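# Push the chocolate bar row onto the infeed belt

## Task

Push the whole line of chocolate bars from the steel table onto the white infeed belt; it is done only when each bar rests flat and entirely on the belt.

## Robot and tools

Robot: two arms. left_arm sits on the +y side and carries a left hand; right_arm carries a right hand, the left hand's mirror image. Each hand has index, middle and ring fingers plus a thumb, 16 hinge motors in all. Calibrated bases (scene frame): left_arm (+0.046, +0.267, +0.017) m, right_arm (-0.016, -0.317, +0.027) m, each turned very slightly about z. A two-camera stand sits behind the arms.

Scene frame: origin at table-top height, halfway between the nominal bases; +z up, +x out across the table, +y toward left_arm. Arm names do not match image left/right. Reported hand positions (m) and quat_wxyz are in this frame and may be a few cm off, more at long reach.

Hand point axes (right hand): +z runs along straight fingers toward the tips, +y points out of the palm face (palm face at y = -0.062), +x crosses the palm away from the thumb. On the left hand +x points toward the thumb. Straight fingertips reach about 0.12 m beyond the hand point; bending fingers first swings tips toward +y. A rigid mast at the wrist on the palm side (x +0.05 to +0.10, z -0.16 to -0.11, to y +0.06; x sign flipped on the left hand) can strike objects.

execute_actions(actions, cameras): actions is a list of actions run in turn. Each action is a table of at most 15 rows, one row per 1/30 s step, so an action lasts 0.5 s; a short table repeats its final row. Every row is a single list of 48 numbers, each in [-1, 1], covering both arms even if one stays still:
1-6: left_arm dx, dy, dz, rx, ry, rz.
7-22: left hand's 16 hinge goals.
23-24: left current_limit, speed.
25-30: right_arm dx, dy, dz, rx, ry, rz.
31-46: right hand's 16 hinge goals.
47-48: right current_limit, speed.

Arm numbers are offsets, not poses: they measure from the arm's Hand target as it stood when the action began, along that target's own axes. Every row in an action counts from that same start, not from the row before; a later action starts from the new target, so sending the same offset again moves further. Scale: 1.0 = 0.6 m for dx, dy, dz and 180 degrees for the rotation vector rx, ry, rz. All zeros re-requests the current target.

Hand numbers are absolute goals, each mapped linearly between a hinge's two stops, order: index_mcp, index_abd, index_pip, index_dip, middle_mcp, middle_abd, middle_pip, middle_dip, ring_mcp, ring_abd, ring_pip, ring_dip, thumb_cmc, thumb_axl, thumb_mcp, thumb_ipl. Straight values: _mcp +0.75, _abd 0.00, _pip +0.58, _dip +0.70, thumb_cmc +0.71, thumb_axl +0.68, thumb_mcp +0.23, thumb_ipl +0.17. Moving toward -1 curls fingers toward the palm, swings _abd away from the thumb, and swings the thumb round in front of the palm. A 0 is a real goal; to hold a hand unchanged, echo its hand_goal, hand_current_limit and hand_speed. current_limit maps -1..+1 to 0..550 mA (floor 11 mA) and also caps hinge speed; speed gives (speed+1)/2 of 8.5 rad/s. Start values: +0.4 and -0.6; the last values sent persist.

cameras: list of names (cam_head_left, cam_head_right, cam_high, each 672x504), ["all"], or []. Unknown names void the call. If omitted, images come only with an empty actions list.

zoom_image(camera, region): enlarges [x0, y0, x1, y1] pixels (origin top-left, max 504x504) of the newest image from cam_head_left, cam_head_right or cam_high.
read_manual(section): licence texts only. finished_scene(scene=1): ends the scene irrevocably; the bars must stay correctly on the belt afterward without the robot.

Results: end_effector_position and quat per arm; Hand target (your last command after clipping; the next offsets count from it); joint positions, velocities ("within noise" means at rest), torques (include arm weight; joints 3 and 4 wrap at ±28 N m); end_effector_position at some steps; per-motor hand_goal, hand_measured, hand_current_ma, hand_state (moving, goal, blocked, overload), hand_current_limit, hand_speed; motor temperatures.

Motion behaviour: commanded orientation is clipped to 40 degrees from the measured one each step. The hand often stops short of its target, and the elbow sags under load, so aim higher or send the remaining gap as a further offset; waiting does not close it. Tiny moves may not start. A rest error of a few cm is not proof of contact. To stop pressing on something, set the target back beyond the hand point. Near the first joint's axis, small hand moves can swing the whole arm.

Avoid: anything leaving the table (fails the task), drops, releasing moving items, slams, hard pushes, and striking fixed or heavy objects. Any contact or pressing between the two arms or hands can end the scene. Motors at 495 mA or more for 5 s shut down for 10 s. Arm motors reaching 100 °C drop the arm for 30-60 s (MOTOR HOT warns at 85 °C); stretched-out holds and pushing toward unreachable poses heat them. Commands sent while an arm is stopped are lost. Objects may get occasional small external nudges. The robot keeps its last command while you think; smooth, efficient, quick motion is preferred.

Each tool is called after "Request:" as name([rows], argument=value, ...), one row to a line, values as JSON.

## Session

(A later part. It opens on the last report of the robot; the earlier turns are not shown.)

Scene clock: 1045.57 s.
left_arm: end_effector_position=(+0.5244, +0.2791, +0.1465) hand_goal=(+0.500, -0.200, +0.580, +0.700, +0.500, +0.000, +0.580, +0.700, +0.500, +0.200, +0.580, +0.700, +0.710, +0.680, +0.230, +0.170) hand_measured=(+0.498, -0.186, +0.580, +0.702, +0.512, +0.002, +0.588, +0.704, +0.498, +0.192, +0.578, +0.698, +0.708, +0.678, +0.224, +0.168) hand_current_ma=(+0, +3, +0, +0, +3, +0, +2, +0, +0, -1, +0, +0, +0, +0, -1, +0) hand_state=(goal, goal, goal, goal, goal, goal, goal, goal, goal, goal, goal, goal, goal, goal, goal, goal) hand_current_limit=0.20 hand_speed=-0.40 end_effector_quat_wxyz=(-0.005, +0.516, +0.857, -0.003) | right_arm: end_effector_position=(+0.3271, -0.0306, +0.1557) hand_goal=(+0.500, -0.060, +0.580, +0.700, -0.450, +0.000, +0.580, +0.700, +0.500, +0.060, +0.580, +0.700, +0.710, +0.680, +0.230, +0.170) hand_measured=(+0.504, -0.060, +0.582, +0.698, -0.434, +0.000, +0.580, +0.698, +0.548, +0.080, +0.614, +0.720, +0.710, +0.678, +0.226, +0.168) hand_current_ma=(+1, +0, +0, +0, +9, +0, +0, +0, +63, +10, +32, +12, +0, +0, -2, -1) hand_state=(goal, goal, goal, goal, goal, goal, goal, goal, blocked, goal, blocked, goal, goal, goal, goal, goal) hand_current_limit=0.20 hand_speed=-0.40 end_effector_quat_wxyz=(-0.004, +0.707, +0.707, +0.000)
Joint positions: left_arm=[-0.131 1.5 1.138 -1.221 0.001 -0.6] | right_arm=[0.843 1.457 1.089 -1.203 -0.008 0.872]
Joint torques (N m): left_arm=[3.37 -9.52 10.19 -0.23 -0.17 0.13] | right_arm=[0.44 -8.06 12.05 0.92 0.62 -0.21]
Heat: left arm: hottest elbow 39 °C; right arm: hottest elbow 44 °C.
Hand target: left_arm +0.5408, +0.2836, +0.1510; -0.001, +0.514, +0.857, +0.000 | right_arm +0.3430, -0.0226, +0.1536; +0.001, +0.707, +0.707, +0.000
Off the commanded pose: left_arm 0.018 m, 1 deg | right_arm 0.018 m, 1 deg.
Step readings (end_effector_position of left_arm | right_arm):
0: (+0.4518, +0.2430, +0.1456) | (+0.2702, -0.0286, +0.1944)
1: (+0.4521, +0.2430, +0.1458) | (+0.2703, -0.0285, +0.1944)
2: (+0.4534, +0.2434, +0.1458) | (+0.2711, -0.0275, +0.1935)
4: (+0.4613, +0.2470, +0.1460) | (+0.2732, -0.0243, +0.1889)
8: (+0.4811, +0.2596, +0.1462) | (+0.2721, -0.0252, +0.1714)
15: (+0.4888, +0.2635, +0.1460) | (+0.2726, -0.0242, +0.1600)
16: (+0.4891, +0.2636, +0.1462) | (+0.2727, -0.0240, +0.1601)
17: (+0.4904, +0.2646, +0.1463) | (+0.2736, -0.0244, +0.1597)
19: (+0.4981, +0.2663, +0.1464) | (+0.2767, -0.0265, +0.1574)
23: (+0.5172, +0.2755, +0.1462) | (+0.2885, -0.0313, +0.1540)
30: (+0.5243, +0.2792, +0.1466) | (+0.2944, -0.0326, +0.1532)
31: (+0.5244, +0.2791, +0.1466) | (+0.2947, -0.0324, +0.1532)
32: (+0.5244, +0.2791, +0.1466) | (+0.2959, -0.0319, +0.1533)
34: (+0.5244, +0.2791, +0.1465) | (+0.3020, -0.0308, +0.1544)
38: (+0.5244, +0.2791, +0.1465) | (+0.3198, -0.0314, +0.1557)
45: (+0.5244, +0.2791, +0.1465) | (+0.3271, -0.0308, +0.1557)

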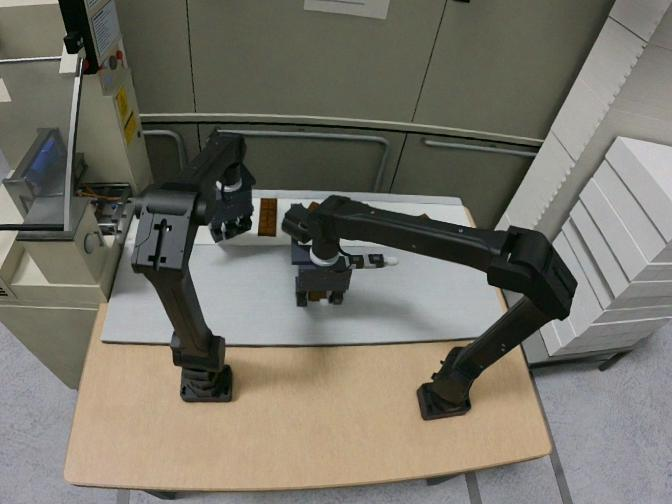

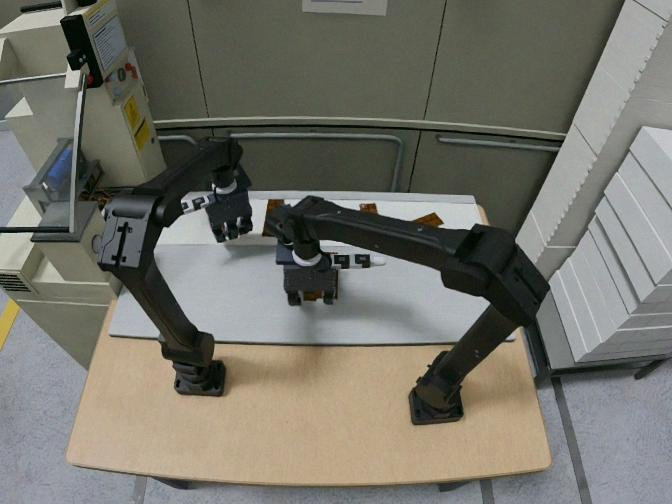

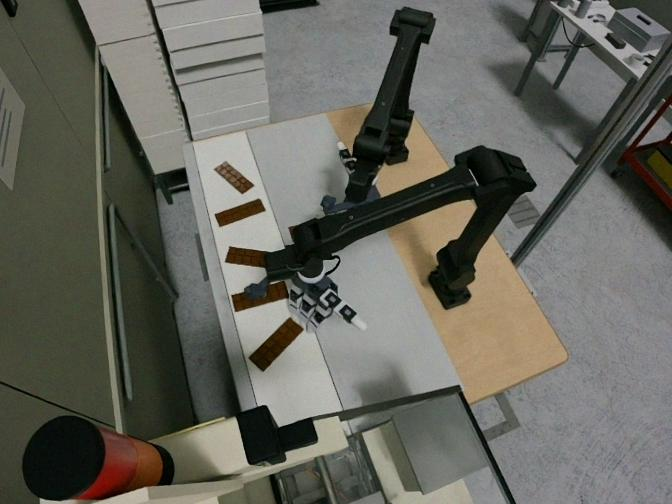

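Request:
execute_actions([
  [[0,-0.06,-0.05,0,0,0,0.5,-0.2,0.58,0.7,0.5,0,0.58,0.7,0.5,0.2,0.58,0.7,0.71,0.68,0.23,0.17,0.2,-0.4,0,0.06,-0.006,0,0,0,0.5,-0.06,0.58,0.7,-0.45,0,0.58,0.7,0.49,0.06,0.57,0.7,0.71,0.68,0.23,0.17,0.2,-0.4]],
  [[0,-0.1,-0.08,0,0,0,0.5,-0.2,0.58,0.7,0.5,0,0.58,0.7,0.5,0.2,0.58,0.7,0.71,0.68,0.23,0.17,0.2,-0.4,0,0.085,0,0,0,0,0.5,-0.06,0.58,0.7,-0.45,0,0.58,0.7,0.49,0.06,0.57,0.7,0.71,0.68,0.23,0.17,0.2,-0.4]],
], cameras=["all"])

Request:
zoom_image(camera="cam_high", region=[190, 150, 410, 350])

Request:
zoom_image(camera="cam_head_left", region=[200, 180, 420, 320])

Scene clock: 1055.40 s.
left_arm: end_effector_position=(+0.4564, +0.2436, +0.2313) hand_goal=(+0.500, -0.200, +0.580, +0.700, +0.500, +0.000, +0.580, +0.700, +0.500, +0.200, +0.580, +0.700, +0.710, +0.680, +0.230, +0.170) hand_measured=(+0.498, -0.186, +0.580, +0.702, +0.512, +0.002, +0.588, +0.704, +0.498, +0.192, +0.578, +0.698, +0.708, +0.678, +0.224, +0.168) hand_current_ma=(+0, +3, +0, +0, +3, +0, +2, +0, +0, -1, +0, +0, +0, +0, -1, +0) hand_state=(goal, goal, goal, goal, goal, goal, goal, goal, goal, goal, goal, goal, goal, goal, goal, goal) hand_current_limit=0.20 hand_speed=-0.40 end_effector_quat_wxyz=(+0.006, +0.512, +0.859, +0.001) | right_arm: end_effector_position=(+0.4140, -0.0297, +0.1568) hand_goal=(+0.500, -0.060, +0.580, +0.700, -0.450, +0.000, +0.580, +0.700, +0.490, +0.060, +0.570, +0.700, +0.710, +0.680, +0.230, +0.170) hand_measured=(+0.504, -0.060, +0.582, +0.700, -0.434, +0.000, +0.580, +0.698, +0.514, +0.062, +0.586, +0.710, +0.710, +0.678, +0.226, +0.168) hand_current_ma=(+1, +0, +0, +0, +9, +0, +0, +0, +20, +0, +9, +4, +0, +0, -2, -1) hand_state=(goal, goal, goal, goal, goal, goal, goal, goal, blocked, goal, goal, goal, goal, goal, goal, goal) hand_current_limit=0.20 hand_speed=-0.40 end_effector_quat_wxyz=(-0.002, +0.708, +0.706, -0.002)
Joint positions: left_arm=[-0.253 1.271 1.138 -1.425 0.002 -0.731] | right_arm=[0.702 1.612 1.271 -1.234 -0.004 0.734]
Joint torques (N m): left_arm=[1.2 -7.77 7.98 -0.38 -0.2 -0.06] | right_arm=[0.85 -10.4 12.56 0.83 0.48 -0.21]
Heat: left arm: hottest elbow 39 °C; right arm: hottest elbow 45 °C.
Hand target: left_arm +0.4562, +0.2384, +0.2291; -0.001, +0.514, +0.857, +0.000 | right_arm +0.4299, -0.0225, +0.1573; +0.001, +0.707, +0.707, +0.000
Off the commanded pose: left_arm 0.006 m, 1 deg | right_arm 0.018 m, 0 deg.
Step readings (end_effector_position of left_arm | right_arm):
0: (+0.5244, +0.2791, +0.1465) | (+0.3272, -0.0306, +0.1557)
1: (+0.5242, +0.2791, +0.1464) | (+0.3272, -0.0305, +0.1557)
2: (+0.5231, +0.2792, +0.1465) | (+0.3282, -0.0304, +0.1560)
4: (+0.5184, +0.2796, +0.1473) | (+0.3345, -0.0296, +0.1561)
8: (+0.5099, +0.2777, +0.1591) | (+0.3548, -0.0303, +0.1565)
15: (+0.5054, +0.2730, +0.1741) | (+0.3634, -0.0310, +0.1567)
16: (+0.5049, +0.2728, +0.1740) | (+0.3636, -0.0308, +0.1568)
17: (+0.5022, +0.2713, +0.1745) | (+0.3648, -0.0305, +0.1569)
19: (+0.4928, +0.2674, +0.1810) | (+0.3734, -0.0290, +0.1571)
23: (+0.4733, +0.2504, +0.2109) | (+0.4007, -0.0296, +0.1574)
30: (+0.4579, +0.2424, +0.2324) | (+0.4131, -0.0302, +0.1568)

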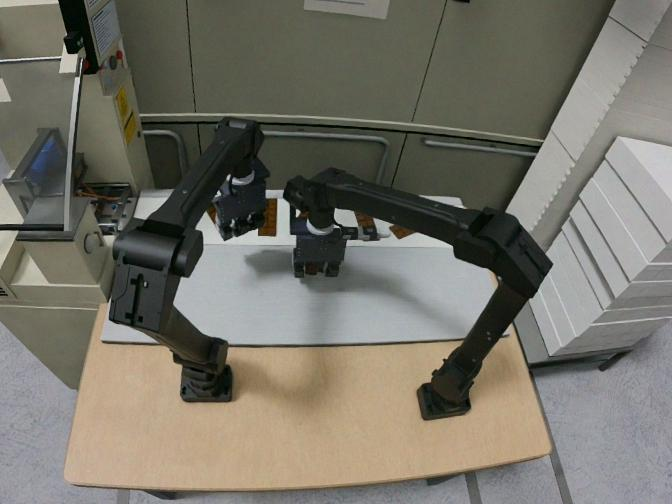

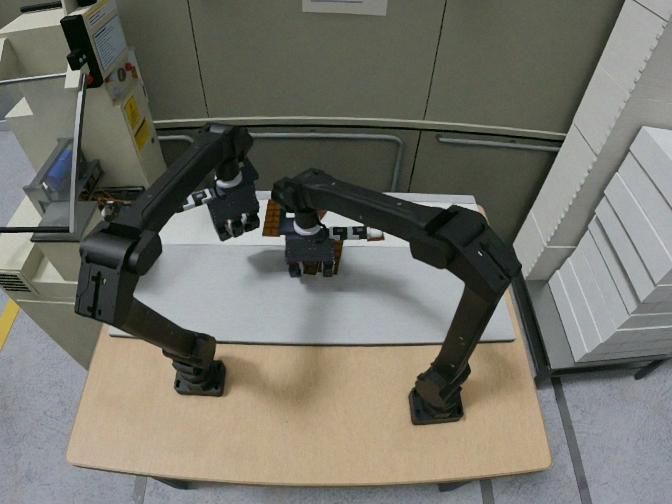

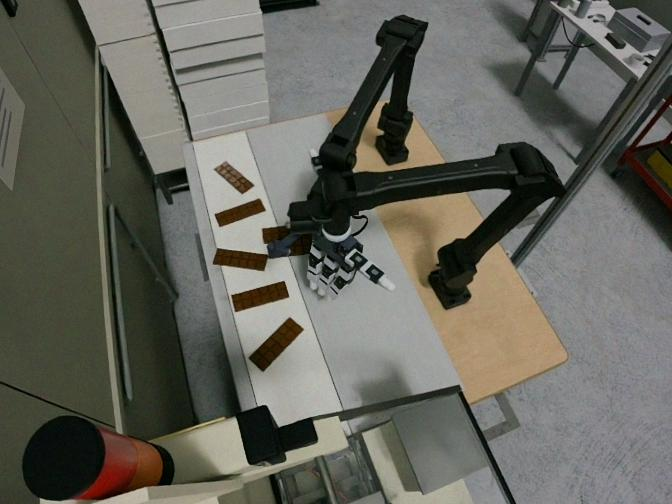

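Scaled by 2.291 from the camera's 672x504 image, which has a finer 960x720 frame.

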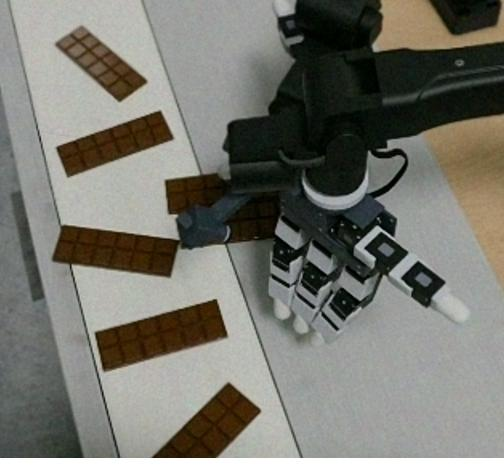

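Scaled by 2.291 from the camera's 672x504 image, which has a finer 960x720 frame.

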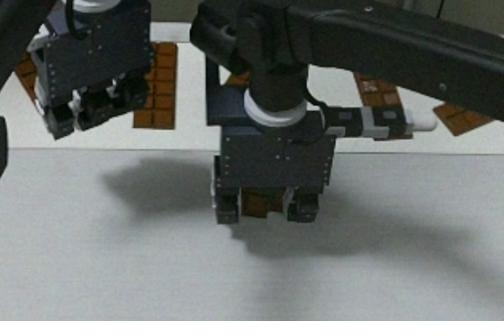

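Request:
execute_actions([
  [[0,0,0,0,0,0,0.5,-0.2,0.58,0.7,0.5,0,0.58,0.7,0.5,0.2,0.58,0.7,0.71,0.68,0.23,0.17,0.2,-0.4,0,-0.08,-0.07,0,0,0,0.5,-0.06,0.58,0.7,-0.45,0,0.58,0.7,0.5,0.06,0.58,0.7,0.71,0.68,0.23,0.17,0.2,-0.4]],
  [[-0.228,0.065,0,0,0,0.15,0.5,-0.2,0.58,0.7,0.5,0,0.58,0.7,0.5,0.2,0.58,0.7,0.71,0.68,0.23,0.17,0.2,-0.4,-0.25,-0.08,-0.05,0,0,0,0.5,-0.06,0.58,0.7,-0.45,0,0.58,0.7,0.5,0.06,0.58,0.7,0.71,0.68,0.23,0.17,0.2,-0.4]],
  [[-0.171,0.164,0.03,0,0,0,0.5,-0.2,0.58,0.7,0.5,0,0.58,0.7,0.5,0.2,0.58,0.7,0.71,0.68,0.23,0.17,0.2,-0.4,0,0,0,0,0,0,0.5,-0.06,0.58,0.7,-0.45,0,0.58,0.7,0.5,0.06,0.58,0.7,0.71,0.68,0.23,0.17,0.2,-0.4]],
], cameras=["all"])

Request:
zoom_image(camera="cam_high", region=[190, 150, 410, 350])

Request:
zoom_image(camera="cam_head_left", region=[220, 170, 440, 310])

Scene clock: 1106.53 s.
left_arm: end_effector_position=(+0.6415, +0.0366, +0.1907) hand_goal=(+0.500, -0.200, +0.580, +0.700, +0.500, +0.000, +0.580, +0.700, +0.500, +0.200, +0.580, +0.700, +0.710, +0.680, +0.230, +0.170) hand_measured=(+0.498, -0.186, +0.580, +0.702, +0.510, +0.002, +0.588, +0.704, +0.498, +0.192, +0.578, +0.698, +0.710, +0.678, +0.224, +0.168) hand_current_ma=(+0, +3, +0, +0, +3, +0, +1, +0, +0, -1, +0, +0, +0, +0, -1, +0) hand_state=(goal, goal, goal, goal, goal, goal, goal, goal, goal, goal, goal, goal, goal, goal, goal, goal) hand_current_limit=0.20 hand_speed=-0.40 end_effector_quat_wxyz=(-0.017, +0.706, +0.708, -0.006) | right_arm: end_effector_position=(+0.3362, -0.1691, +0.2369) hand_goal=(+0.500, -0.060, +0.580, +0.700, -0.450, +0.000, +0.580, +0.700, +0.500, +0.060, +0.580, +0.700, +0.710, +0.680, +0.230, +0.170) hand_measured=(+0.502, -0.062, +0.582, +0.700, -0.434, +0.000, +0.580, +0.698, +0.502, +0.060, +0.582, +0.704, +0.710, +0.678, +0.226, +0.168) hand_current_ma=(+0, +0, +0, +0, +9, +0, +0, +0, +0, +0, +0, +1, +0, +0, -2, -1) hand_state=(goal, goal, goal, goal, goal, goal, goal, goal, goal, goal, goal, goal, goal, goal, goal, goal) hand_current_limit=0.20 hand_speed=-0.40 end_effector_quat_wxyz=(+0.005, +0.709, +0.705, +0.013)
Joint positions: left_arm=[-0.477 1.875 1.75 -1.481 0.001 -0.463] | right_arm=[0.543 1.157 1.029 -1.415 0.005 0.577]
Joint torques (N m): left_arm=[2.78 -17.96 10.92 -0.44 -0.14 -0.05] | right_arm=[0.67 -6.24 8.57 0.43 0.06 -0.18]
Heat: left arm: hottest elbow 39 °C; right arm: hottest elbow 44 °C.
Hand target: left_arm +0.6553, +0.0354, +0.2107; -0.001, +0.700, +0.714, +0.000 | right_arm +0.3339, -0.1726, +0.2293; +0.001, +0.707, +0.707, +0.001
Off the commanded pose: left_arm 0.024 m, 2 deg | right_arm 0.009 m, 2 deg.
Step readings (end_effector_position of left_arm | right_arm):
0: (+0.4563, +0.2436, +0.2313) | (+0.4140, -0.0297, +0.1568)
1: (+0.4563, +0.2436, +0.2313) | (+0.4139, -0.0298, +0.1568)
2: (+0.4563, +0.2436, +0.2313) | (+0.4126, -0.0303, +0.1568)
4: (+0.4563, +0.2436, +0.2313) | (+0.4070, -0.0316, +0.1578)
8: (+0.4563, +0.2436, +0.2313) | (+0.3917, -0.0279, +0.1718)
15: (+0.4563, +0.2436, +0.2313) | (+0.3805, -0.0237, +0.1935)
16: (+0.4565, +0.2431, +0.2310) | (+0.3803, -0.0242, +0.1936)
17: (+0.4583, +0.2400, +0.2306) | (+0.3784, -0.0284, +0.1922)
19: (+0.4699, +0.2224, +0.2277) | (+0.3670, -0.0553, +0.1886)
23: (+0.5034, +0.1687, +0.2172) | (+0.3424, -0.1354, +0.1988)
30: (+0.5320, +0.1409, +0.2044) | (+0.3364, -0.1705, +0.2379)
31: (+0.5343, +0.1394, +0.2056) | (+0.3361, -0.1702, +0.2380)
32: (+0.5383, +0.1368, +0.2079) | (+0.3360, -0.1699, +0.2377)
34: (+0.5625, +0.1217, +0.2158) | (+0.3358, -0.1698, +0.2371)
38: (+0.6152, +0.0702, +0.2172) | (+0.3360, -0.1696, +0.2370)
45: (+0.6364, +0.0385, +0.1817) | (+0.3362, -0.1693, +0.2369)

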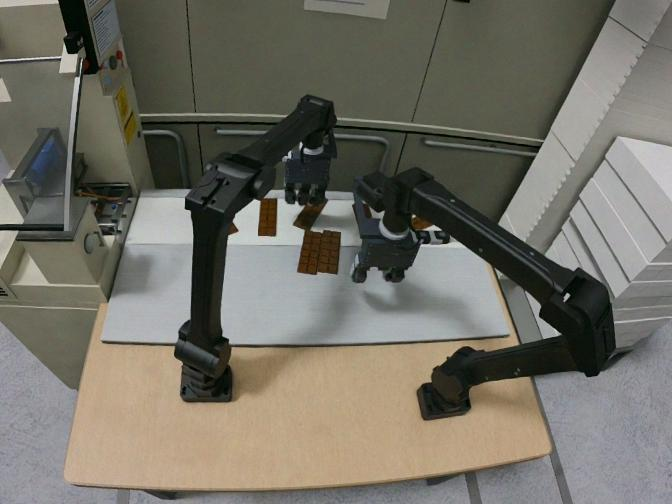

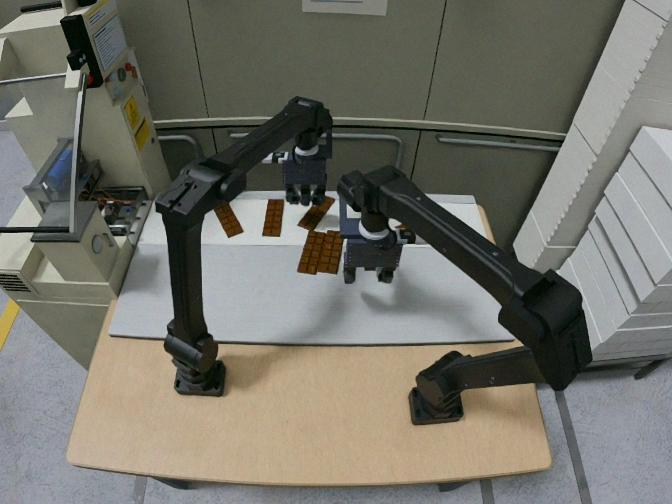

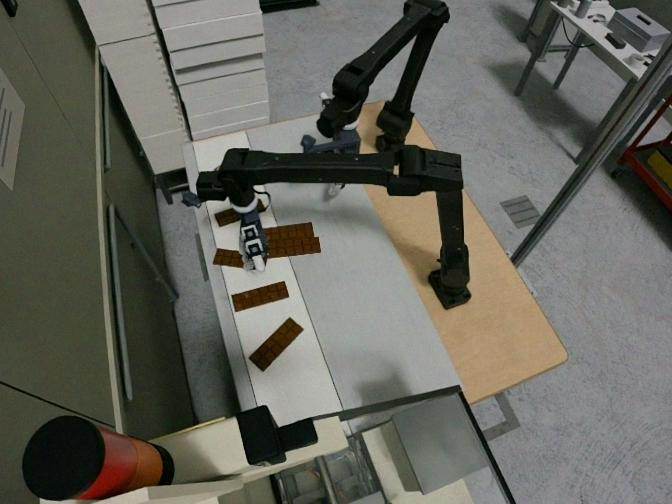

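Scaled by 2.291 from the camera's 672x504 image, which has a finer 960x720 frame.

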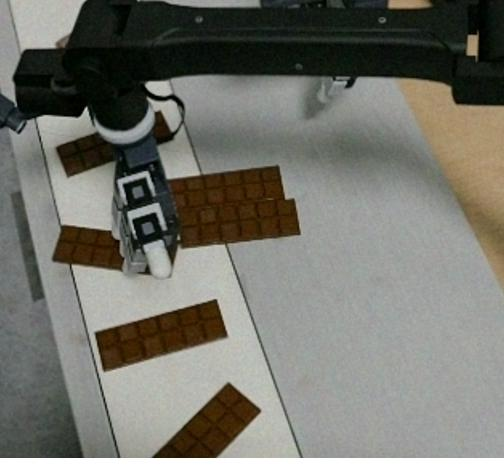

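Scaled by 2.291 from the camera's 672x504 image, which has a finer 960x720 frame.

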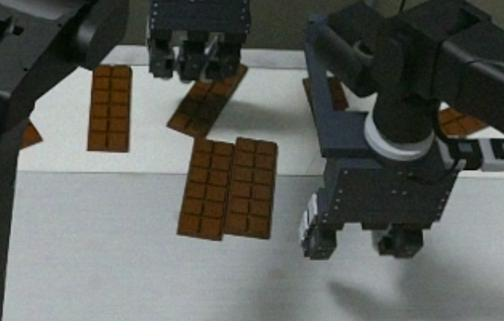

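Request:
execute_actions([
  [[0,0,0.076,0,0,0,0.5,-0.2,0.58,0.7,0.5,0,0.58,0.7,0.5,0.2,0.58,0.7,0.71,0.68,0.23,0.17,0.3,-0.4,0,0,0,0,0,0,0.5,-0.06,0.58,0.7,-0.45,0,0.58,0.7,0.5,0.06,0.58,0.7,0.71,0.68,0.23,0.17,0.2,-0.4]],
  [[0,-0.02,0.042,0,0,0,0.5,-0.2,0.58,0.7,0.5,0,0.58,0.7,0.5,0.2,0.58,0.7,0.71,0.68,0.23,0.17,0.3,-0.4,0,0,0,0,0,0,0.5,-0.06,0.58,0.7,-0.45,0,0.58,0.7,0.5,0.06,0.58,0.7,0.71,0.68,0.23,0.17,0.2,-0.4]],
  [[0.06,-0.06,0,0,0,0,0.5,-0.2,0.58,0.7,0.5,0,0.58,0.7,0.5,0.2,0.58,0.7,0.71,0.68,0.23,0.17,0.3,-0.4,0,0,0,0,0,0,0.5,-0.06,0.58,0.7,-0.45,0,0.58,0.7,0.5,0.06,0.58,0.7,0.71,0.68,0.23,0.17,0.2,-0.4]],
], cameras=["all"])

Request:
zoom_image(camera="cam_high", region=[190, 150, 410, 350])

Request:
zoom_image(camera="cam_head_left", region=[220, 170, 440, 310])

Scene clock: 1126.30 s.
left_arm: end_effector_position=(+0.6091, +0.0581, +0.1546) hand_goal=(+0.500, -0.200, +0.580, +0.700, +0.500, +0.000, +0.580, +0.700, +0.500, +0.200, +0.580, +0.700, +0.710, +0.680, +0.230, +0.170) hand_measured=(+0.502, -0.190, +0.580, +0.702, +0.478, -0.002, +0.562, +0.692, +0.490, +0.186, +0.572, +0.696, +0.710, +0.678, +0.224, +0.168) hand_current_ma=(+0, +1, +0, +0, -11, +0, -6, -1, -2, -3, -1, +0, +0, +0, -1, +0) hand_state=(goal, goal, goal, goal, blocked, goal, goal, goal, goal, goal, goal, goal, goal, goal, goal, goal) hand_current_limit=0.30 hand_speed=-0.40 end_effector_quat_wxyz=(+0.013, +0.704, +0.710, +0.003) | right_arm: end_effector_position=(+0.3362, -0.1691, +0.2369) hand_goal=(+0.500, -0.060, +0.580, +0.700, -0.450, +0.000, +0.580, +0.700, +0.500, +0.060, +0.580, +0.700, +0.710, +0.680, +0.230, +0.170) hand_measured=(+0.502, -0.062, +0.582, +0.700, -0.434, +0.000, +0.580, +0.698, +0.502, +0.060, +0.582, +0.704, +0.710, +0.678, +0.226, +0.168) hand_current_ma=(+0, +0, +0, +0, +9, +0, +0, +0, +0, +0, +0, +1, +0, +0, -2, -1) hand_state=(goal, goal, goal, goal, goal, goal, goal, goal, goal, goal, goal, goal, goal, goal, goal, goal) hand_current_limit=0.20 hand_speed=-0.40 end_effector_quat_wxyz=(+0.005, +0.709, +0.705, +0.013)
Joint positions: left_arm=[-0.468 1.757 1.475 -1.262 0.002 -0.46] | right_arm=[0.543 1.157 1.029 -1.415 0.005 0.577]
Joint torques (N m): left_arm=[3.66 -15.38 5.83 0.1 -0.17 0.11] | right_arm=[0.44 -6.53 8.58 0.58 0.1 -0.2]
Heat: left arm: hottest elbow 41 °C; right arm: hottest elbow 44 °C.
Hand target: left_arm +0.6065, +0.0706, +0.1400; -0.001, +0.700, +0.714, +0.000 | right_arm +0.3339, -0.1726, +0.2293; +0.001, +0.707, +0.707, +0.001
Off the commanded pose: left_arm 0.019 m, 2 deg | right_arm 0.009 m, 2 deg.
Step readings (end_effector_position of left_arm | right_arm):
0: (+0.6415, +0.0366, +0.1907) | (+0.3362, -0.1691, +0.2369)
1: (+0.6415, +0.0366, +0.1907) | (+0.3362, -0.1691, +0.2369)
2: (+0.6422, +0.0363, +0.1909) | (+0.3362, -0.1691, +0.2369)
4: (+0.6472, +0.0339, +0.1920) | (+0.3362, -0.1691, +0.2369)
8: (+0.6534, +0.0308, +0.1891) | (+0.3362, -0.1691, +0.2369)
15: (+0.6529, +0.0311, +0.1788) | (+0.3362, -0.1691, +0.2369)
16: (+0.6529, +0.0311, +0.1781) | (+0.3362, -0.1691, +0.2369)
17: (+0.6530, +0.0311, +0.1760) | (+0.3362, -0.1691, +0.2369)
19: (+0.6518, +0.0318, +0.1684) | (+0.3362, -0.1691, +0.2369)
23: (+0.6458, +0.0347, +0.1589) | (+0.3362, -0.1691, +0.2369)
30: (+0.6458, +0.0344, +0.1577) | (+0.3362, -0.1691, +0.2369)
31: (+0.6455, +0.0346, +0.1574) | (+0.3362, -0.1691, +0.2369)
32: (+0.6437, +0.0355, +0.1565) | (+0.3362, -0.1691, +0.2369)
34: (+0.6340, +0.0400, +0.1560) | (+0.3362, -0.1691, +0.2369)
38: (+0.6143, +0.0526, +0.1551) | (+0.3362, -0.1691, +0.2369)
45: (+0.6093, +0.0581, +0.1548) | (+0.3362, -0.1691, +0.2369)

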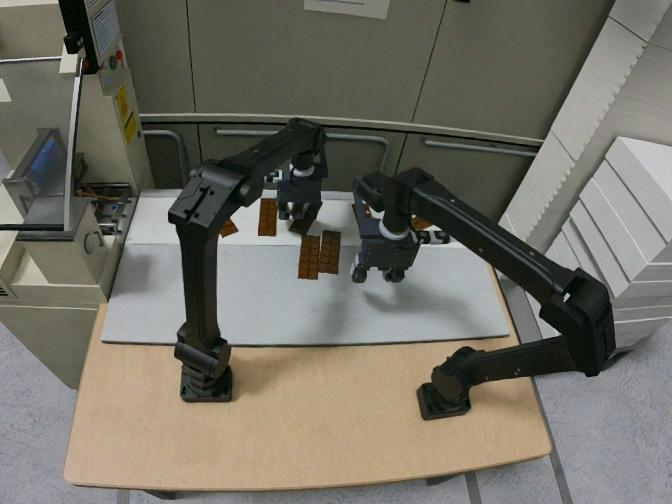

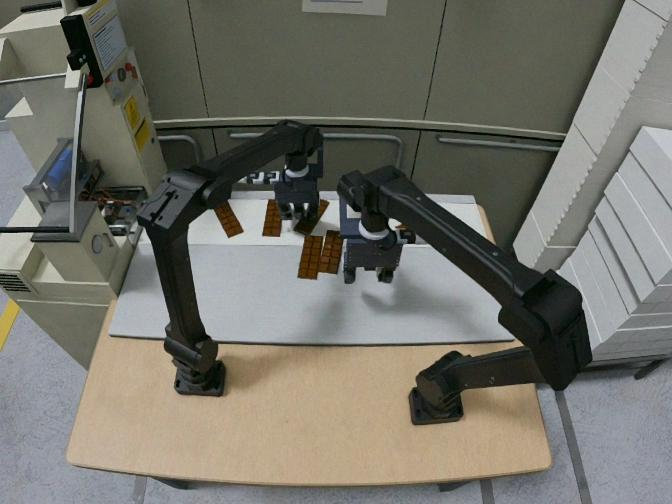

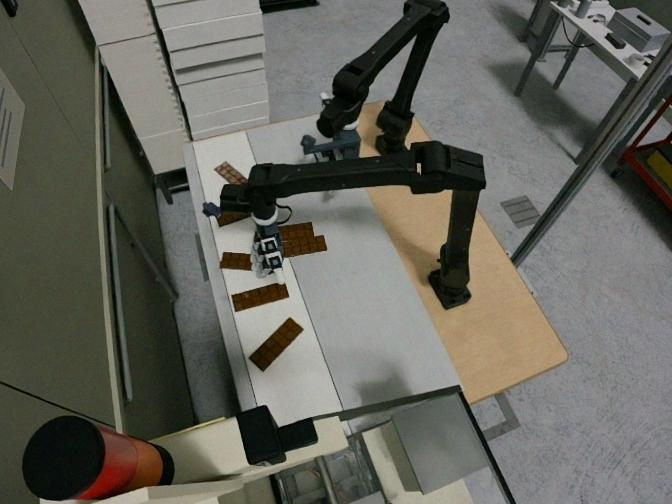

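Scaled by 2.291 from the camera's 672x504 image, which has a finer 960x720 frame.

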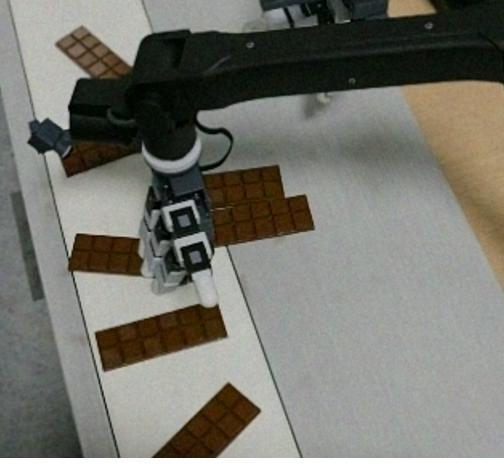

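Scaled by 2.291 from the camera's 672x504 image, which has a finer 960x720 frame.

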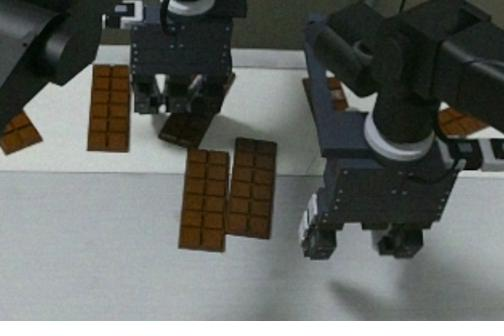

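Request:
execute_actions([
  [[0.045,-0.03,0,0,0,0,0.5,-0.2,0.58,0.7,0.5,0,0.58,0.7,0.5,0.2,0.58,0.7,0.71,0.68,0.23,0.17,0.3,-0.4,0,0,0,0,0,0,0.5,-0.06,0.58,0.7,-0.45,0,0.58,0.7,0.5,0.06,0.58,0.7,0.71,0.68,0.23,0.17,0.2,-0.4]],
  [[0,0,-0.09,0,0,0,0.5,-0.2,0.58,0.7,0.5,0,0.58,0.7,0.5,0.2,0.58,0.7,0.71,0.68,0.23,0.17,0.3,-0.4,0,0,0,0,0,0,0.5,-0.06,0.58,0.7,-0.45,0,0.58,0.7,0.5,0.06,0.58,0.7,0.71,0.68,0.23,0.17,0.2,-0.4]],
  [[0.1,-0.15,-0.02,0,0,0,0.5,-0.2,0.58,0.7,0.5,0,0.58,0.7,0.5,0.2,0.58,0.7,0.71,0.68,0.23,0.17,0.3,-0.4,0,0,0,0,0,0,0.5,-0.06,0.58,0.7,-0.45,0,0.58,0.7,0.5,0.06,0.58,0.7,0.71,0.68,0.23,0.17,0.2,-0.4]],
], cameras=["all"])

Request:
zoom_image(camera="cam_high", region=[190, 150, 410, 350])

Request:
zoom_image(camera="cam_head_left", region=[220, 170, 440, 310])

Scene clock: 1139.23 s.
left_arm: end_effector_position=(+0.4983, +0.1493, +0.2147) hand_goal=(+0.500, -0.200, +0.580, +0.700, +0.500, +0.000, +0.580, +0.700, +0.500, +0.200, +0.580, +0.700, +0.710, +0.680, +0.230, +0.170) hand_measured=(+0.506, -0.192, +0.580, +0.700, +0.500, -0.002, +0.578, +0.698, +0.500, +0.186, +0.576, +0.696, +0.708, +0.678, +0.224, +0.168) hand_current_ma=(+1, +1, +0, +0, +0, +0, +0, +0, +0, -3, +0, +0, +0, +0, -1, +0) hand_state=(goal, goal, goal, goal, goal, goal, goal, goal, goal, goal, goal, goal, goal, goal, goal, goal) hand_current_limit=0.30 hand_speed=-0.40 end_effector_quat_wxyz=(+0.010, +0.702, +0.712, +0.005) | right_arm: end_effector_position=(+0.3362, -0.1691, +0.2369) hand_goal=(+0.500, -0.060, +0.580, +0.700, -0.450, +0.000, +0.580, +0.700, +0.500, +0.060, +0.580, +0.700, +0.710, +0.680, +0.230, +0.170) hand_measured=(+0.502, -0.062, +0.582, +0.700, -0.434, +0.000, +0.580, +0.698, +0.502, +0.060, +0.582, +0.704, +0.710, +0.678, +0.226, +0.168) hand_current_ma=(+0, +0, +0, +0, +9, +0, +0, +0, +0, +0, +0, +1, +0, +0, -2, -1) hand_state=(goal, goal, goal, goal, goal, goal, goal, goal, goal, goal, goal, goal, goal, goal, goal, goal) hand_current_limit=0.20 hand_speed=-0.40 end_effector_quat_wxyz=(+0.005, +0.709, +0.705, +0.013)
Joint positions: left_arm=[-0.385 1.373 1.185 -1.361 -0.002 -0.383] | right_arm=[0.543 1.157 1.029 -1.415 0.005 0.577]
Joint torques (N m): left_arm=[3.31 -9.58 6.98 -0.18 -0.03 0.11] | right_arm=[0.38 -6.53 8.76 0.59 0.1 -0.2]
Heat: left arm: hottest elbow 40 °C; right arm: hottest elbow 43 °C.
Hand target: left_arm +0.4969, +0.1555, +0.2062; -0.001, +0.700, +0.714, +0.000 | right_arm +0.3339, -0.1726, +0.2293; +0.001, +0.707, +0.707, +0.001
Off the commanded pose: left_arm 0.010 m, 1 deg | right_arm 0.009 m, 2 deg.
Step readings (end_effector_position of left_arm | right_arm):
0: (+0.6091, +0.0580, +0.1546) | (+0.3362, -0.1691, +0.2369)
1: (+0.6090, +0.0581, +0.1545) | (+0.3362, -0.1691, +0.2369)
2: (+0.6078, +0.0590, +0.1541) | (+0.3362, -0.1691, +0.2369)
4: (+0.6029, +0.0632, +0.1537) | (+0.3362, -0.1691, +0.2369)
8: (+0.5932, +0.0779, +0.1533) | (+0.3362, -0.1691, +0.2369)
15: (+0.5919, +0.0861, +0.1532) | (+0.3362, -0.1691, +0.2369)
16: (+0.5919, +0.0860, +0.1535) | (+0.3362, -0.1691, +0.2369)
17: (+0.5905, +0.0866, +0.1534) | (+0.3362, -0.1691, +0.2369)
19: (+0.5842, +0.0897, +0.1534) | (+0.3362, -0.1691, +0.2369)
23: (+0.5704, +0.0959, +0.1566) | (+0.3362, -0.1691, +0.2369)
30: (+0.5713, +0.0955, +0.1686) | (+0.3362, -0.1691, +0.2369)
31: (+0.5713, +0.0955, +0.1695) | (+0.3362, -0.1691, +0.2369)
32: (+0.5694, +0.0966, +0.1702) | (+0.3362, -0.1691, +0.2369)
34: (+0.5540, +0.1063, +0.1720) | (+0.3362, -0.1691, +0.2369)
38: (+0.5128, +0.1358, +0.1873) | (+0.3362, -0.1691, +0.2369)
45: (+0.5018, +0.1487, +0.2203) | (+0.3362, -0.1691, +0.2369)

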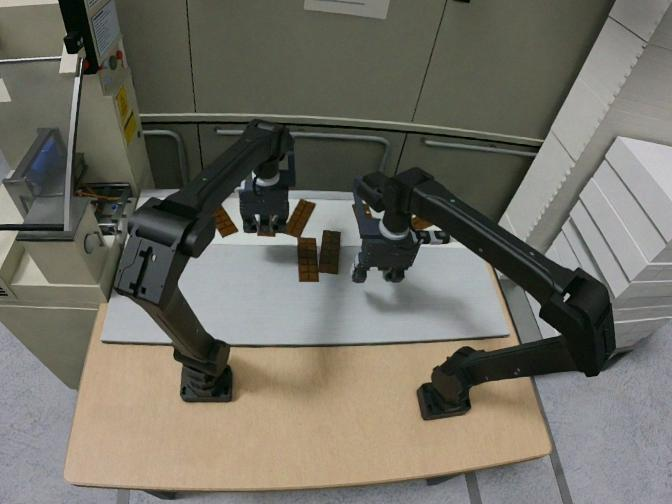

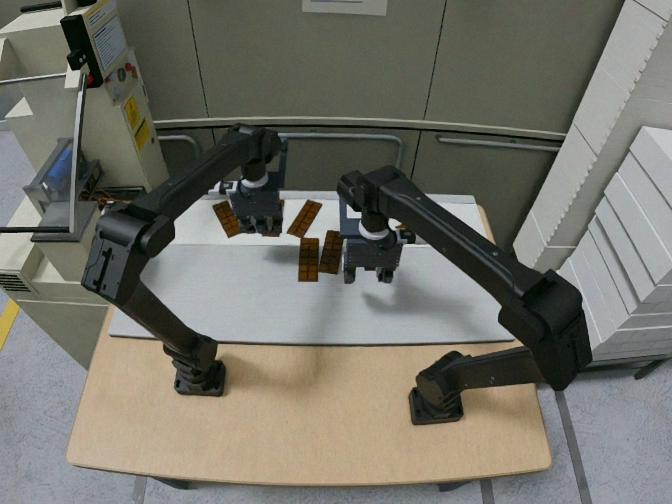

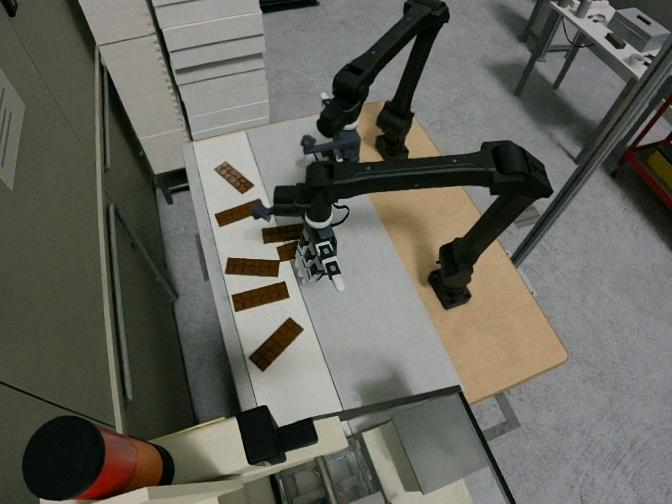

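Scaled by 2.291 from the camera's 672x504 image, which has a finer 960x720 frame.

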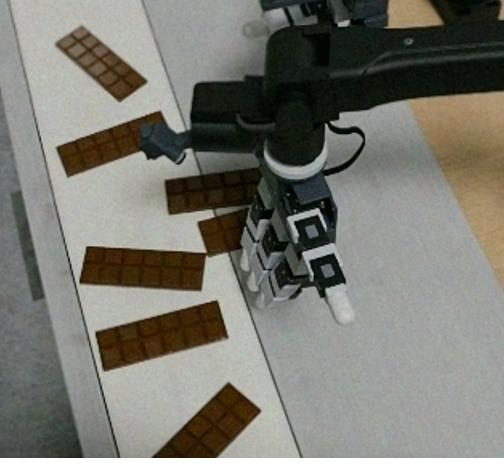

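Scaled by 2.291 from the camera's 672x504 image, which has a finer 960x720 frame.

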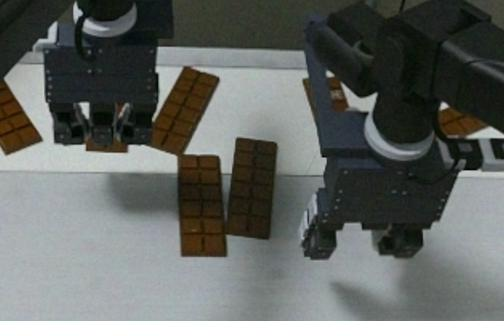

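Request:
execute_actions([
  [[-0.085,0.159,0,0,0,0,0.5,-0.2,0.58,0.7,0.5,0,0.58,0.7,0.5,0.2,0.58,0.7,0.71,0.68,0.23,0.17,0.3,-0.4,0.221,0.09,0,0,0,0,0.5,-0.2,0.58,0.7,0.49,0,0.58,0.7,-0.45,0,0.58,0.7,0.71,0.68,0.23,0.17,0.2,-0.4]],
  [[-0.085,0.159,0,0,0,0,0.5,-0.2,0.58,0.7,0.5,0,0.58,0.7,0.5,0.2,0.58,0.7,0.71,0.68,0.23,0.17,0.3,-0.4,0,0,0.06,0,0,0,0.5,-0.2,0.58,0.7,0.49,0,0.58,0.7,-0.45,0,0.58,0.7,0.71,0.68,0.23,0.17,0.2,-0.4]],
  [[0,0,0.075,0,0,0,0.5,-0.2,0.58,0.7,0.5,0,0.58,0.7,0.5,0.2,0.58,0.7,0.71,0.68,0.23,0.17,0.3,-0.4,0,0,0.06,0,0,0,0.5,-0.2,0.58,0.7,0.49,0,0.58,0.7,-0.45,0,0.58,0.7,0.71,0.68,0.23,0.17,0.2,-0.4]],
], cameras=["all"])

Request:
zoom_image(camera="cam_high", region=[190, 150, 410, 350])

Request:
zoom_image(camera="cam_head_left", region=[220, 170, 440, 310])

Scene clock: 1175.80 s.
left_arm: end_effector_position=(+0.6911, +0.0624, +0.1763) hand_goal=(+0.500, -0.200, +0.580, +0.700, +0.500, +0.000, +0.580, +0.700, +0.500, +0.200, +0.580, +0.700, +0.710, +0.680, +0.230, +0.170) hand_measured=(+0.506, -0.192, +0.580, +0.700, +0.500, -0.002, +0.578, +0.698, +0.500, +0.186, +0.578, +0.696, +0.710, +0.678, +0.224, +0.168) hand_current_ma=(+1, +1, +0, +0, +0, +0, +0, +0, +0, -3, +0, +0, +0, +0, -1, +0) hand_state=(goal, goal, goal, goal, goal, goal, goal, goal, goal, goal, goal, goal, goal, goal, goal, goal) hand_current_limit=0.30 hand_speed=-0.40 end_effector_quat_wxyz=(+0.007, +0.700, +0.714, +0.004) | right_arm: end_effector_position=(+0.3857, -0.0368, +0.1645) hand_goal=(+0.500, -0.200, +0.580, +0.700, +0.490, +0.000, +0.580, +0.700, -0.450, +0.000, +0.580, +0.700, +0.710, +0.680, +0.230, +0.170) hand_measured=(+0.504, -0.194, +0.582, +0.700, +0.486, -0.004, +0.580, +0.698, -0.430, +0.002, +0.582, +0.704, +0.710, +0.678, +0.226, +0.168) hand_current_ma=(+1, +1, +0, +0, -1, -1, +0, +0, +15, +0, +0, +1, +0, +0, -2, -1) hand_state=(goal, goal, goal, goal, goal, goal, goal, goal, blocked, goal, goal, goal, goal, goal, goal, goal) hand_current_limit=0.20 hand_speed=-0.40 end_effector_quat_wxyz=(-0.001, +0.700, +0.714, +0.004)
Joint positions: left_arm=[-0.404 1.946 1.809 -1.418 -0.001 -0.407] | right_arm=[0.731 1.53 1.193 -1.225 -0.002 0.741]
Joint torques (N m): left_arm=[1.55 -17.79 7.01 0.46 -0.06 -0.06] | right_arm=[0.79 -10.81 8.42 1.17 0.37 0.07]
Heat: left arm: hottest elbow 39 °C; right arm: hottest elbow 42 °C.
Hand target: left_arm +0.6895, +0.0569, +0.1608; -0.001, +0.701, +0.714, +0.000 | right_arm +0.3880, -0.0399, +0.1573; +0.001, +0.707, +0.707, +0.000
Off the commanded pose: left_arm 0.016 m, 1 deg | right_arm 0.008 m, 1 deg.
Step readings (end_effector_position of left_arm | right_arm):
0: (+0.4983, +0.1492, +0.2147) | (+0.3362, -0.1691, +0.2369)
1: (+0.4984, +0.1492, +0.2143) | (+0.3361, -0.1687, +0.2365)
2: (+0.5000, +0.1486, +0.2133) | (+0.3358, -0.1658, +0.2352)
4: (+0.5132, +0.1436, +0.2101) | (+0.3386, -0.1446, +0.2308)
8: (+0.5584, +0.1265, +0.1951) | (+0.3520, -0.0725, +0.2162)
15: (+0.5766, +0.1196, +0.1763) | (+0.3693, -0.0464, +0.2029)
16: (+0.5771, +0.1193, +0.1783) | (+0.3705, -0.0471, +0.2045)
17: (+0.5806, +0.1179, +0.1819) | (+0.3712, -0.0471, +0.2052)
19: (+0.6019, +0.1084, +0.1936) | (+0.3750, -0.0459, +0.2052)
23: (+0.6578, +0.0797, +0.2104) | (+0.3811, -0.0409, +0.2034)
30: (+0.6763, +0.0681, +0.1882) | (+0.3836, -0.0388, +0.2007)
31: (+0.6763, +0.0682, +0.1851) | (+0.3838, -0.0386, +0.2008)
32: (+0.6767, +0.0681, +0.1823) | (+0.3846, -0.0378, +0.2001)
34: (+0.6798, +0.0669, +0.1789) | (+0.3866, -0.0359, +0.1954)
38: (+0.6882, +0.0635, +0.1766) | (+0.3852, -0.0373, +0.1776)
45: (+0.6909, +0.0625, +0.1762) | (+0.3853, -0.0372, +0.1644)

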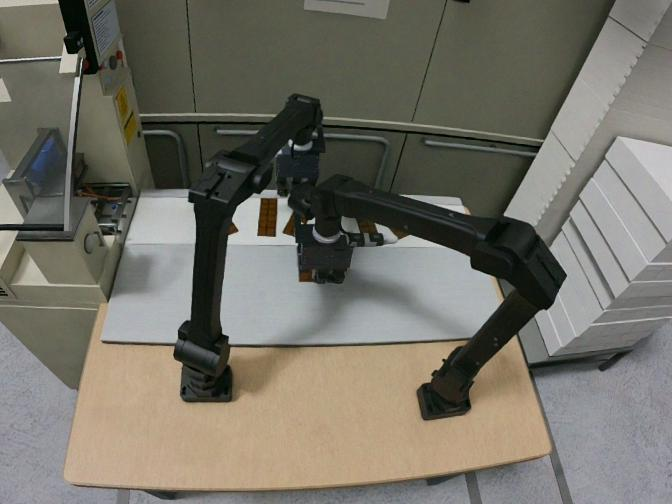

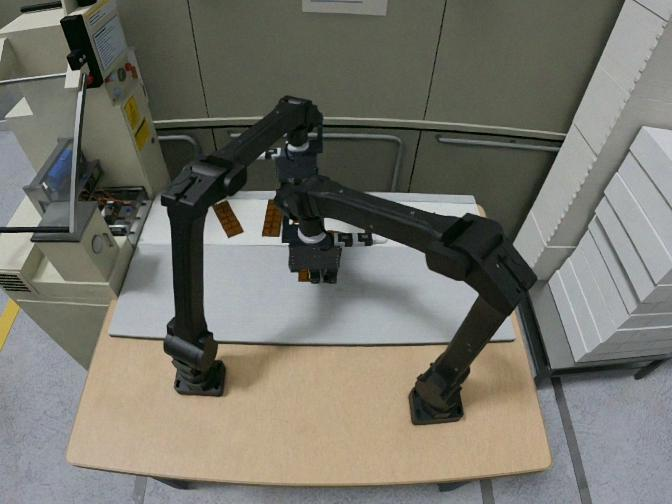

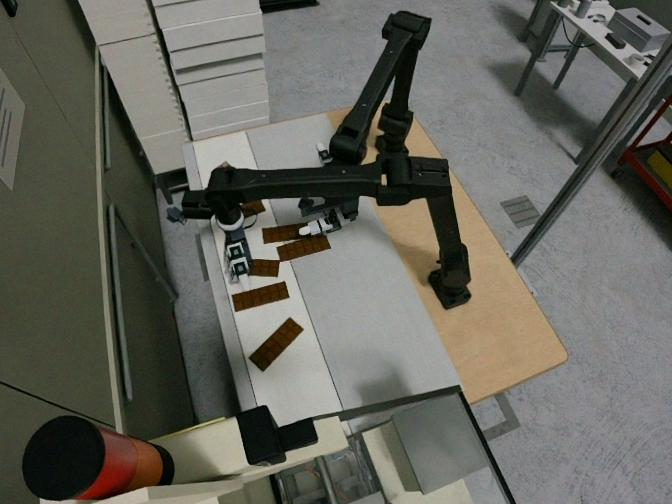

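Scaled by 2.291 from the camera's 672x504 image, which has a finer 960x720 frame.

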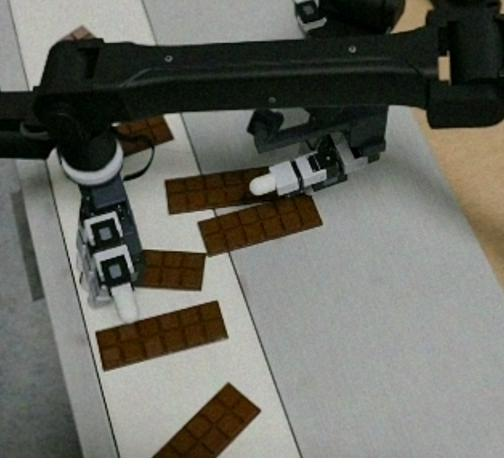

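Scaled by 2.291 from the camera's 672x504 image, which has a finer 960x720 frame.

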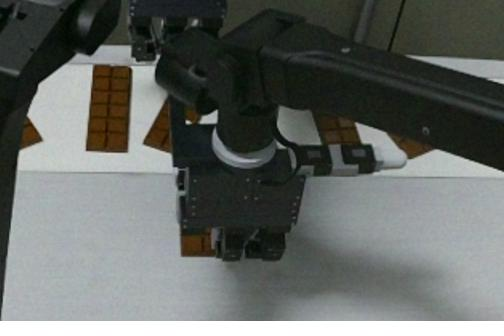

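Request:
execute_actions([
  [[-0.05,-0.055,-0.02,0,0,0,0.5,-0.2,0.58,0.7,0.5,0,0.58,0.7,0.5,0.2,0.58,0.7,0.71,0.68,0.23,0.17,0.3,-0.4,0,-0.01,0.006,0,0,0,0.5,-0.2,0.58,0.7,0.49,0,0.58,0.7,-0.45,0,0.58,0.7,0.71,0.68,0.23,0.17,0.2,-0.4]],
  [[0,0,0.03,0,0,0,0.5,-0.2,0.58,0.7,0.5,0,0.58,0.7,0.5,0.2,0.58,0.7,0.71,0.68,0.23,0.17,0.3,-0.4,0,0,0,0,0,0,0.5,-0.2,0.58,0.7,0.49,0,0.58,0.7,-0.45,0,0.58,0.7,0.71,0.68,0.23,0.17,0.2,-0.4]],
], cameras=["all"])

Request:
zoom_image(camera="cam_high", region=[200, 200, 300, 300])

Request:
zoom_image(camera="cam_head_right", region=[220, 170, 440, 310])

Scene clock: 1217.23 s.
left_arm: end_effector_position=(+0.6581, +0.0257, +0.1582) hand_goal=(+0.500, -0.200, +0.580, +0.700, +0.500, +0.000, +0.580, +0.700, +0.500, +0.200, +0.580, +0.700, +0.710, +0.680, +0.230, +0.170) hand_measured=(+0.506, -0.192, +0.580, +0.700, +0.500, -0.002, +0.578, +0.698, +0.500, +0.186, +0.578, +0.698, +0.710, +0.678, +0.224, +0.168) hand_current_ma=(+1, +1, +0, +0, +0, +0, +0, +0, +0, -3, +0, +0, +0, +0, -1, +0) hand_state=(goal, goal, goal, goal, goal, goal, goal, goal, goal, goal, goal, goal, goal, goal, goal, goal) hand_current_limit=0.30 hand_speed=-0.40 end_effector_quat_wxyz=(-0.001, +0.703, +0.711, -0.001) | right_arm: end_effector_position=(+0.3854, -0.0382, +0.1620) hand_goal=(+0.500, -0.200, +0.580, +0.700, +0.490, +0.000, +0.580, +0.700, -0.450, +0.000, +0.580, +0.700, +0.710, +0.680, +0.230, +0.170) hand_measured=(+0.504, -0.194, +0.582, +0.700, +0.484, -0.006, +0.578, +0.698, -0.430, +0.002, +0.582, +0.704, +0.710, +0.678, +0.226, +0.168) hand_current_ma=(+1, +1, +0, +0, -1, -1, +0, +0, +15, +0, +0, +1, +0, +0, -2, -1) hand_state=(goal, goal, goal, goal, goal, goal, goal, goal, blocked, goal, goal, goal, goal, goal, goal, goal) hand_current_limit=0.20 hand_speed=-0.40 end_effector_quat_wxyz=(+0.000, +0.704, +0.710, +0.005)
Joint positions: left_arm=[-0.482 1.924 1.731 -1.381 0.001 -0.476] | right_arm=[0.731 1.53 1.185 -1.215 0 0.751]
Joint torques (N m): left_arm=[2.2 -18.67 6.74 0.42 -0.14 -0.05] | right_arm=[1.2 -11.75 7.43 1.21 0.31 0.07]
Heat: left arm: hottest shoulder 39 °C; right arm: hottest elbow 41 °C.
Hand target: left_arm +0.6572, +0.0264, +0.1548; -0.001, +0.700, +0.714, +0.000 | right_arm +0.3820, -0.0400, +0.1537; +0.001, +0.707, +0.707, +0.001
Off the commanded pose: left_arm 0.003 m, 0 deg | right_arm 0.009 m, 1 deg.
Step readings (end_effector_position of left_arm | right_arm):
0: (+0.6911, +0.0624, +0.1763) | (+0.3857, -0.0368, +0.1645)
1: (+0.6910, +0.0625, +0.1763) | (+0.3857, -0.0368, +0.1645)
2: (+0.6897, +0.0608, +0.1754) | (+0.3859, -0.0367, +0.1646)
4: (+0.6848, +0.0599, +0.1716) | (+0.3860, -0.0367, +0.1637)
8: (+0.6705, +0.0456, +0.1635) | (+0.3853, -0.0377, +0.1619)
15: (+0.6596, +0.0243, +0.1646) | (+0.3854, -0.0381, +0.1620)
16: (+0.6594, +0.0245, +0.1655) | (+0.3854, -0.0381, +0.1620)
17: (+0.6594, +0.0246, +0.1660) | (+0.3854, -0.0382, +0.1620)
19: (+0.6593, +0.0248, +0.1654) | (+0.3855, -0.0381, +0.1620)
23: (+0.6578, +0.0257, +0.1593) | (+0.3854, -0.0381, +0.1620)
30: (+0.6580, +0.0257, +0.1581) | (+0.3854, -0.0382, +0.1620)

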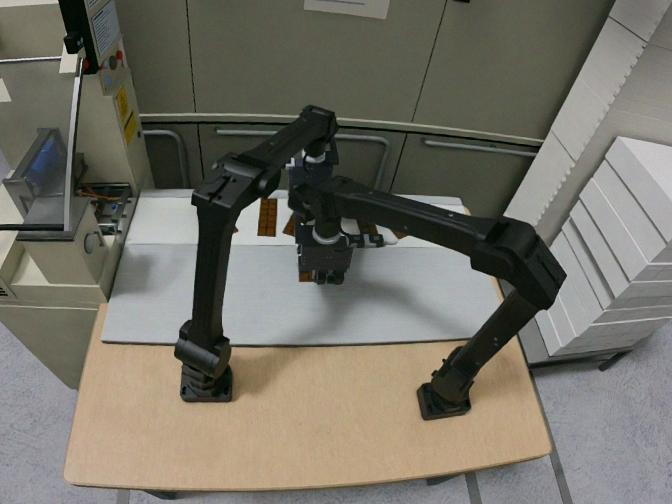

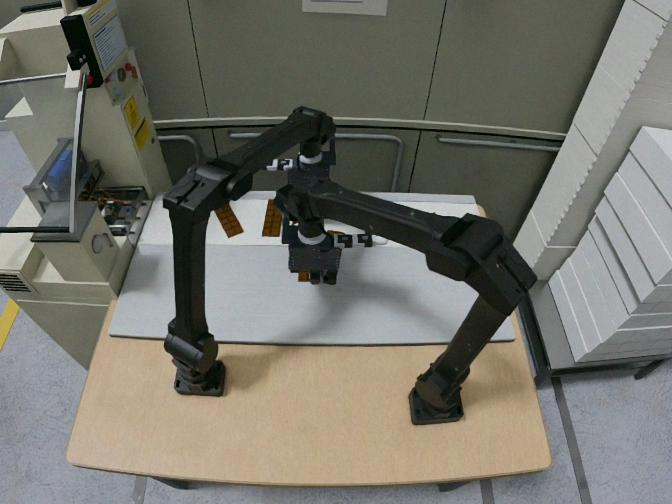

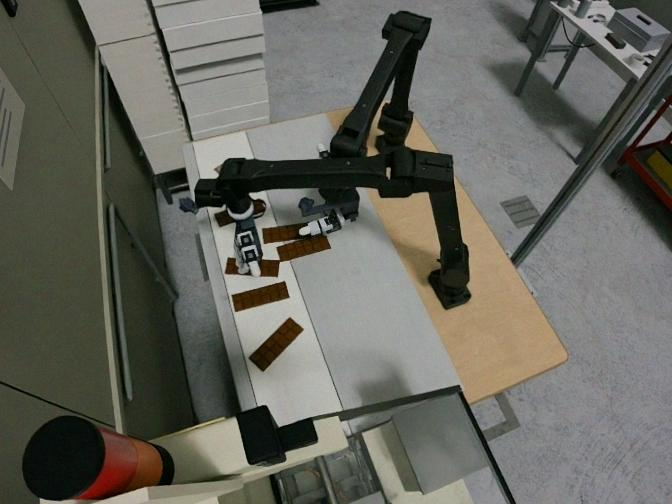

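Scaled by 5.040 from the camera's 672x504 image, which has a finer 960x720 frame.

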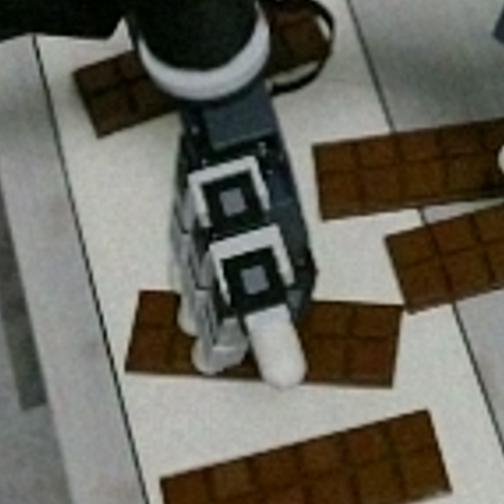

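Scaled by 2.291 from the camera's 672x504 image, which has a finer 960x720 frame.

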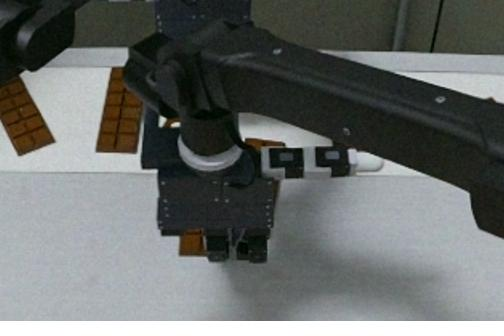

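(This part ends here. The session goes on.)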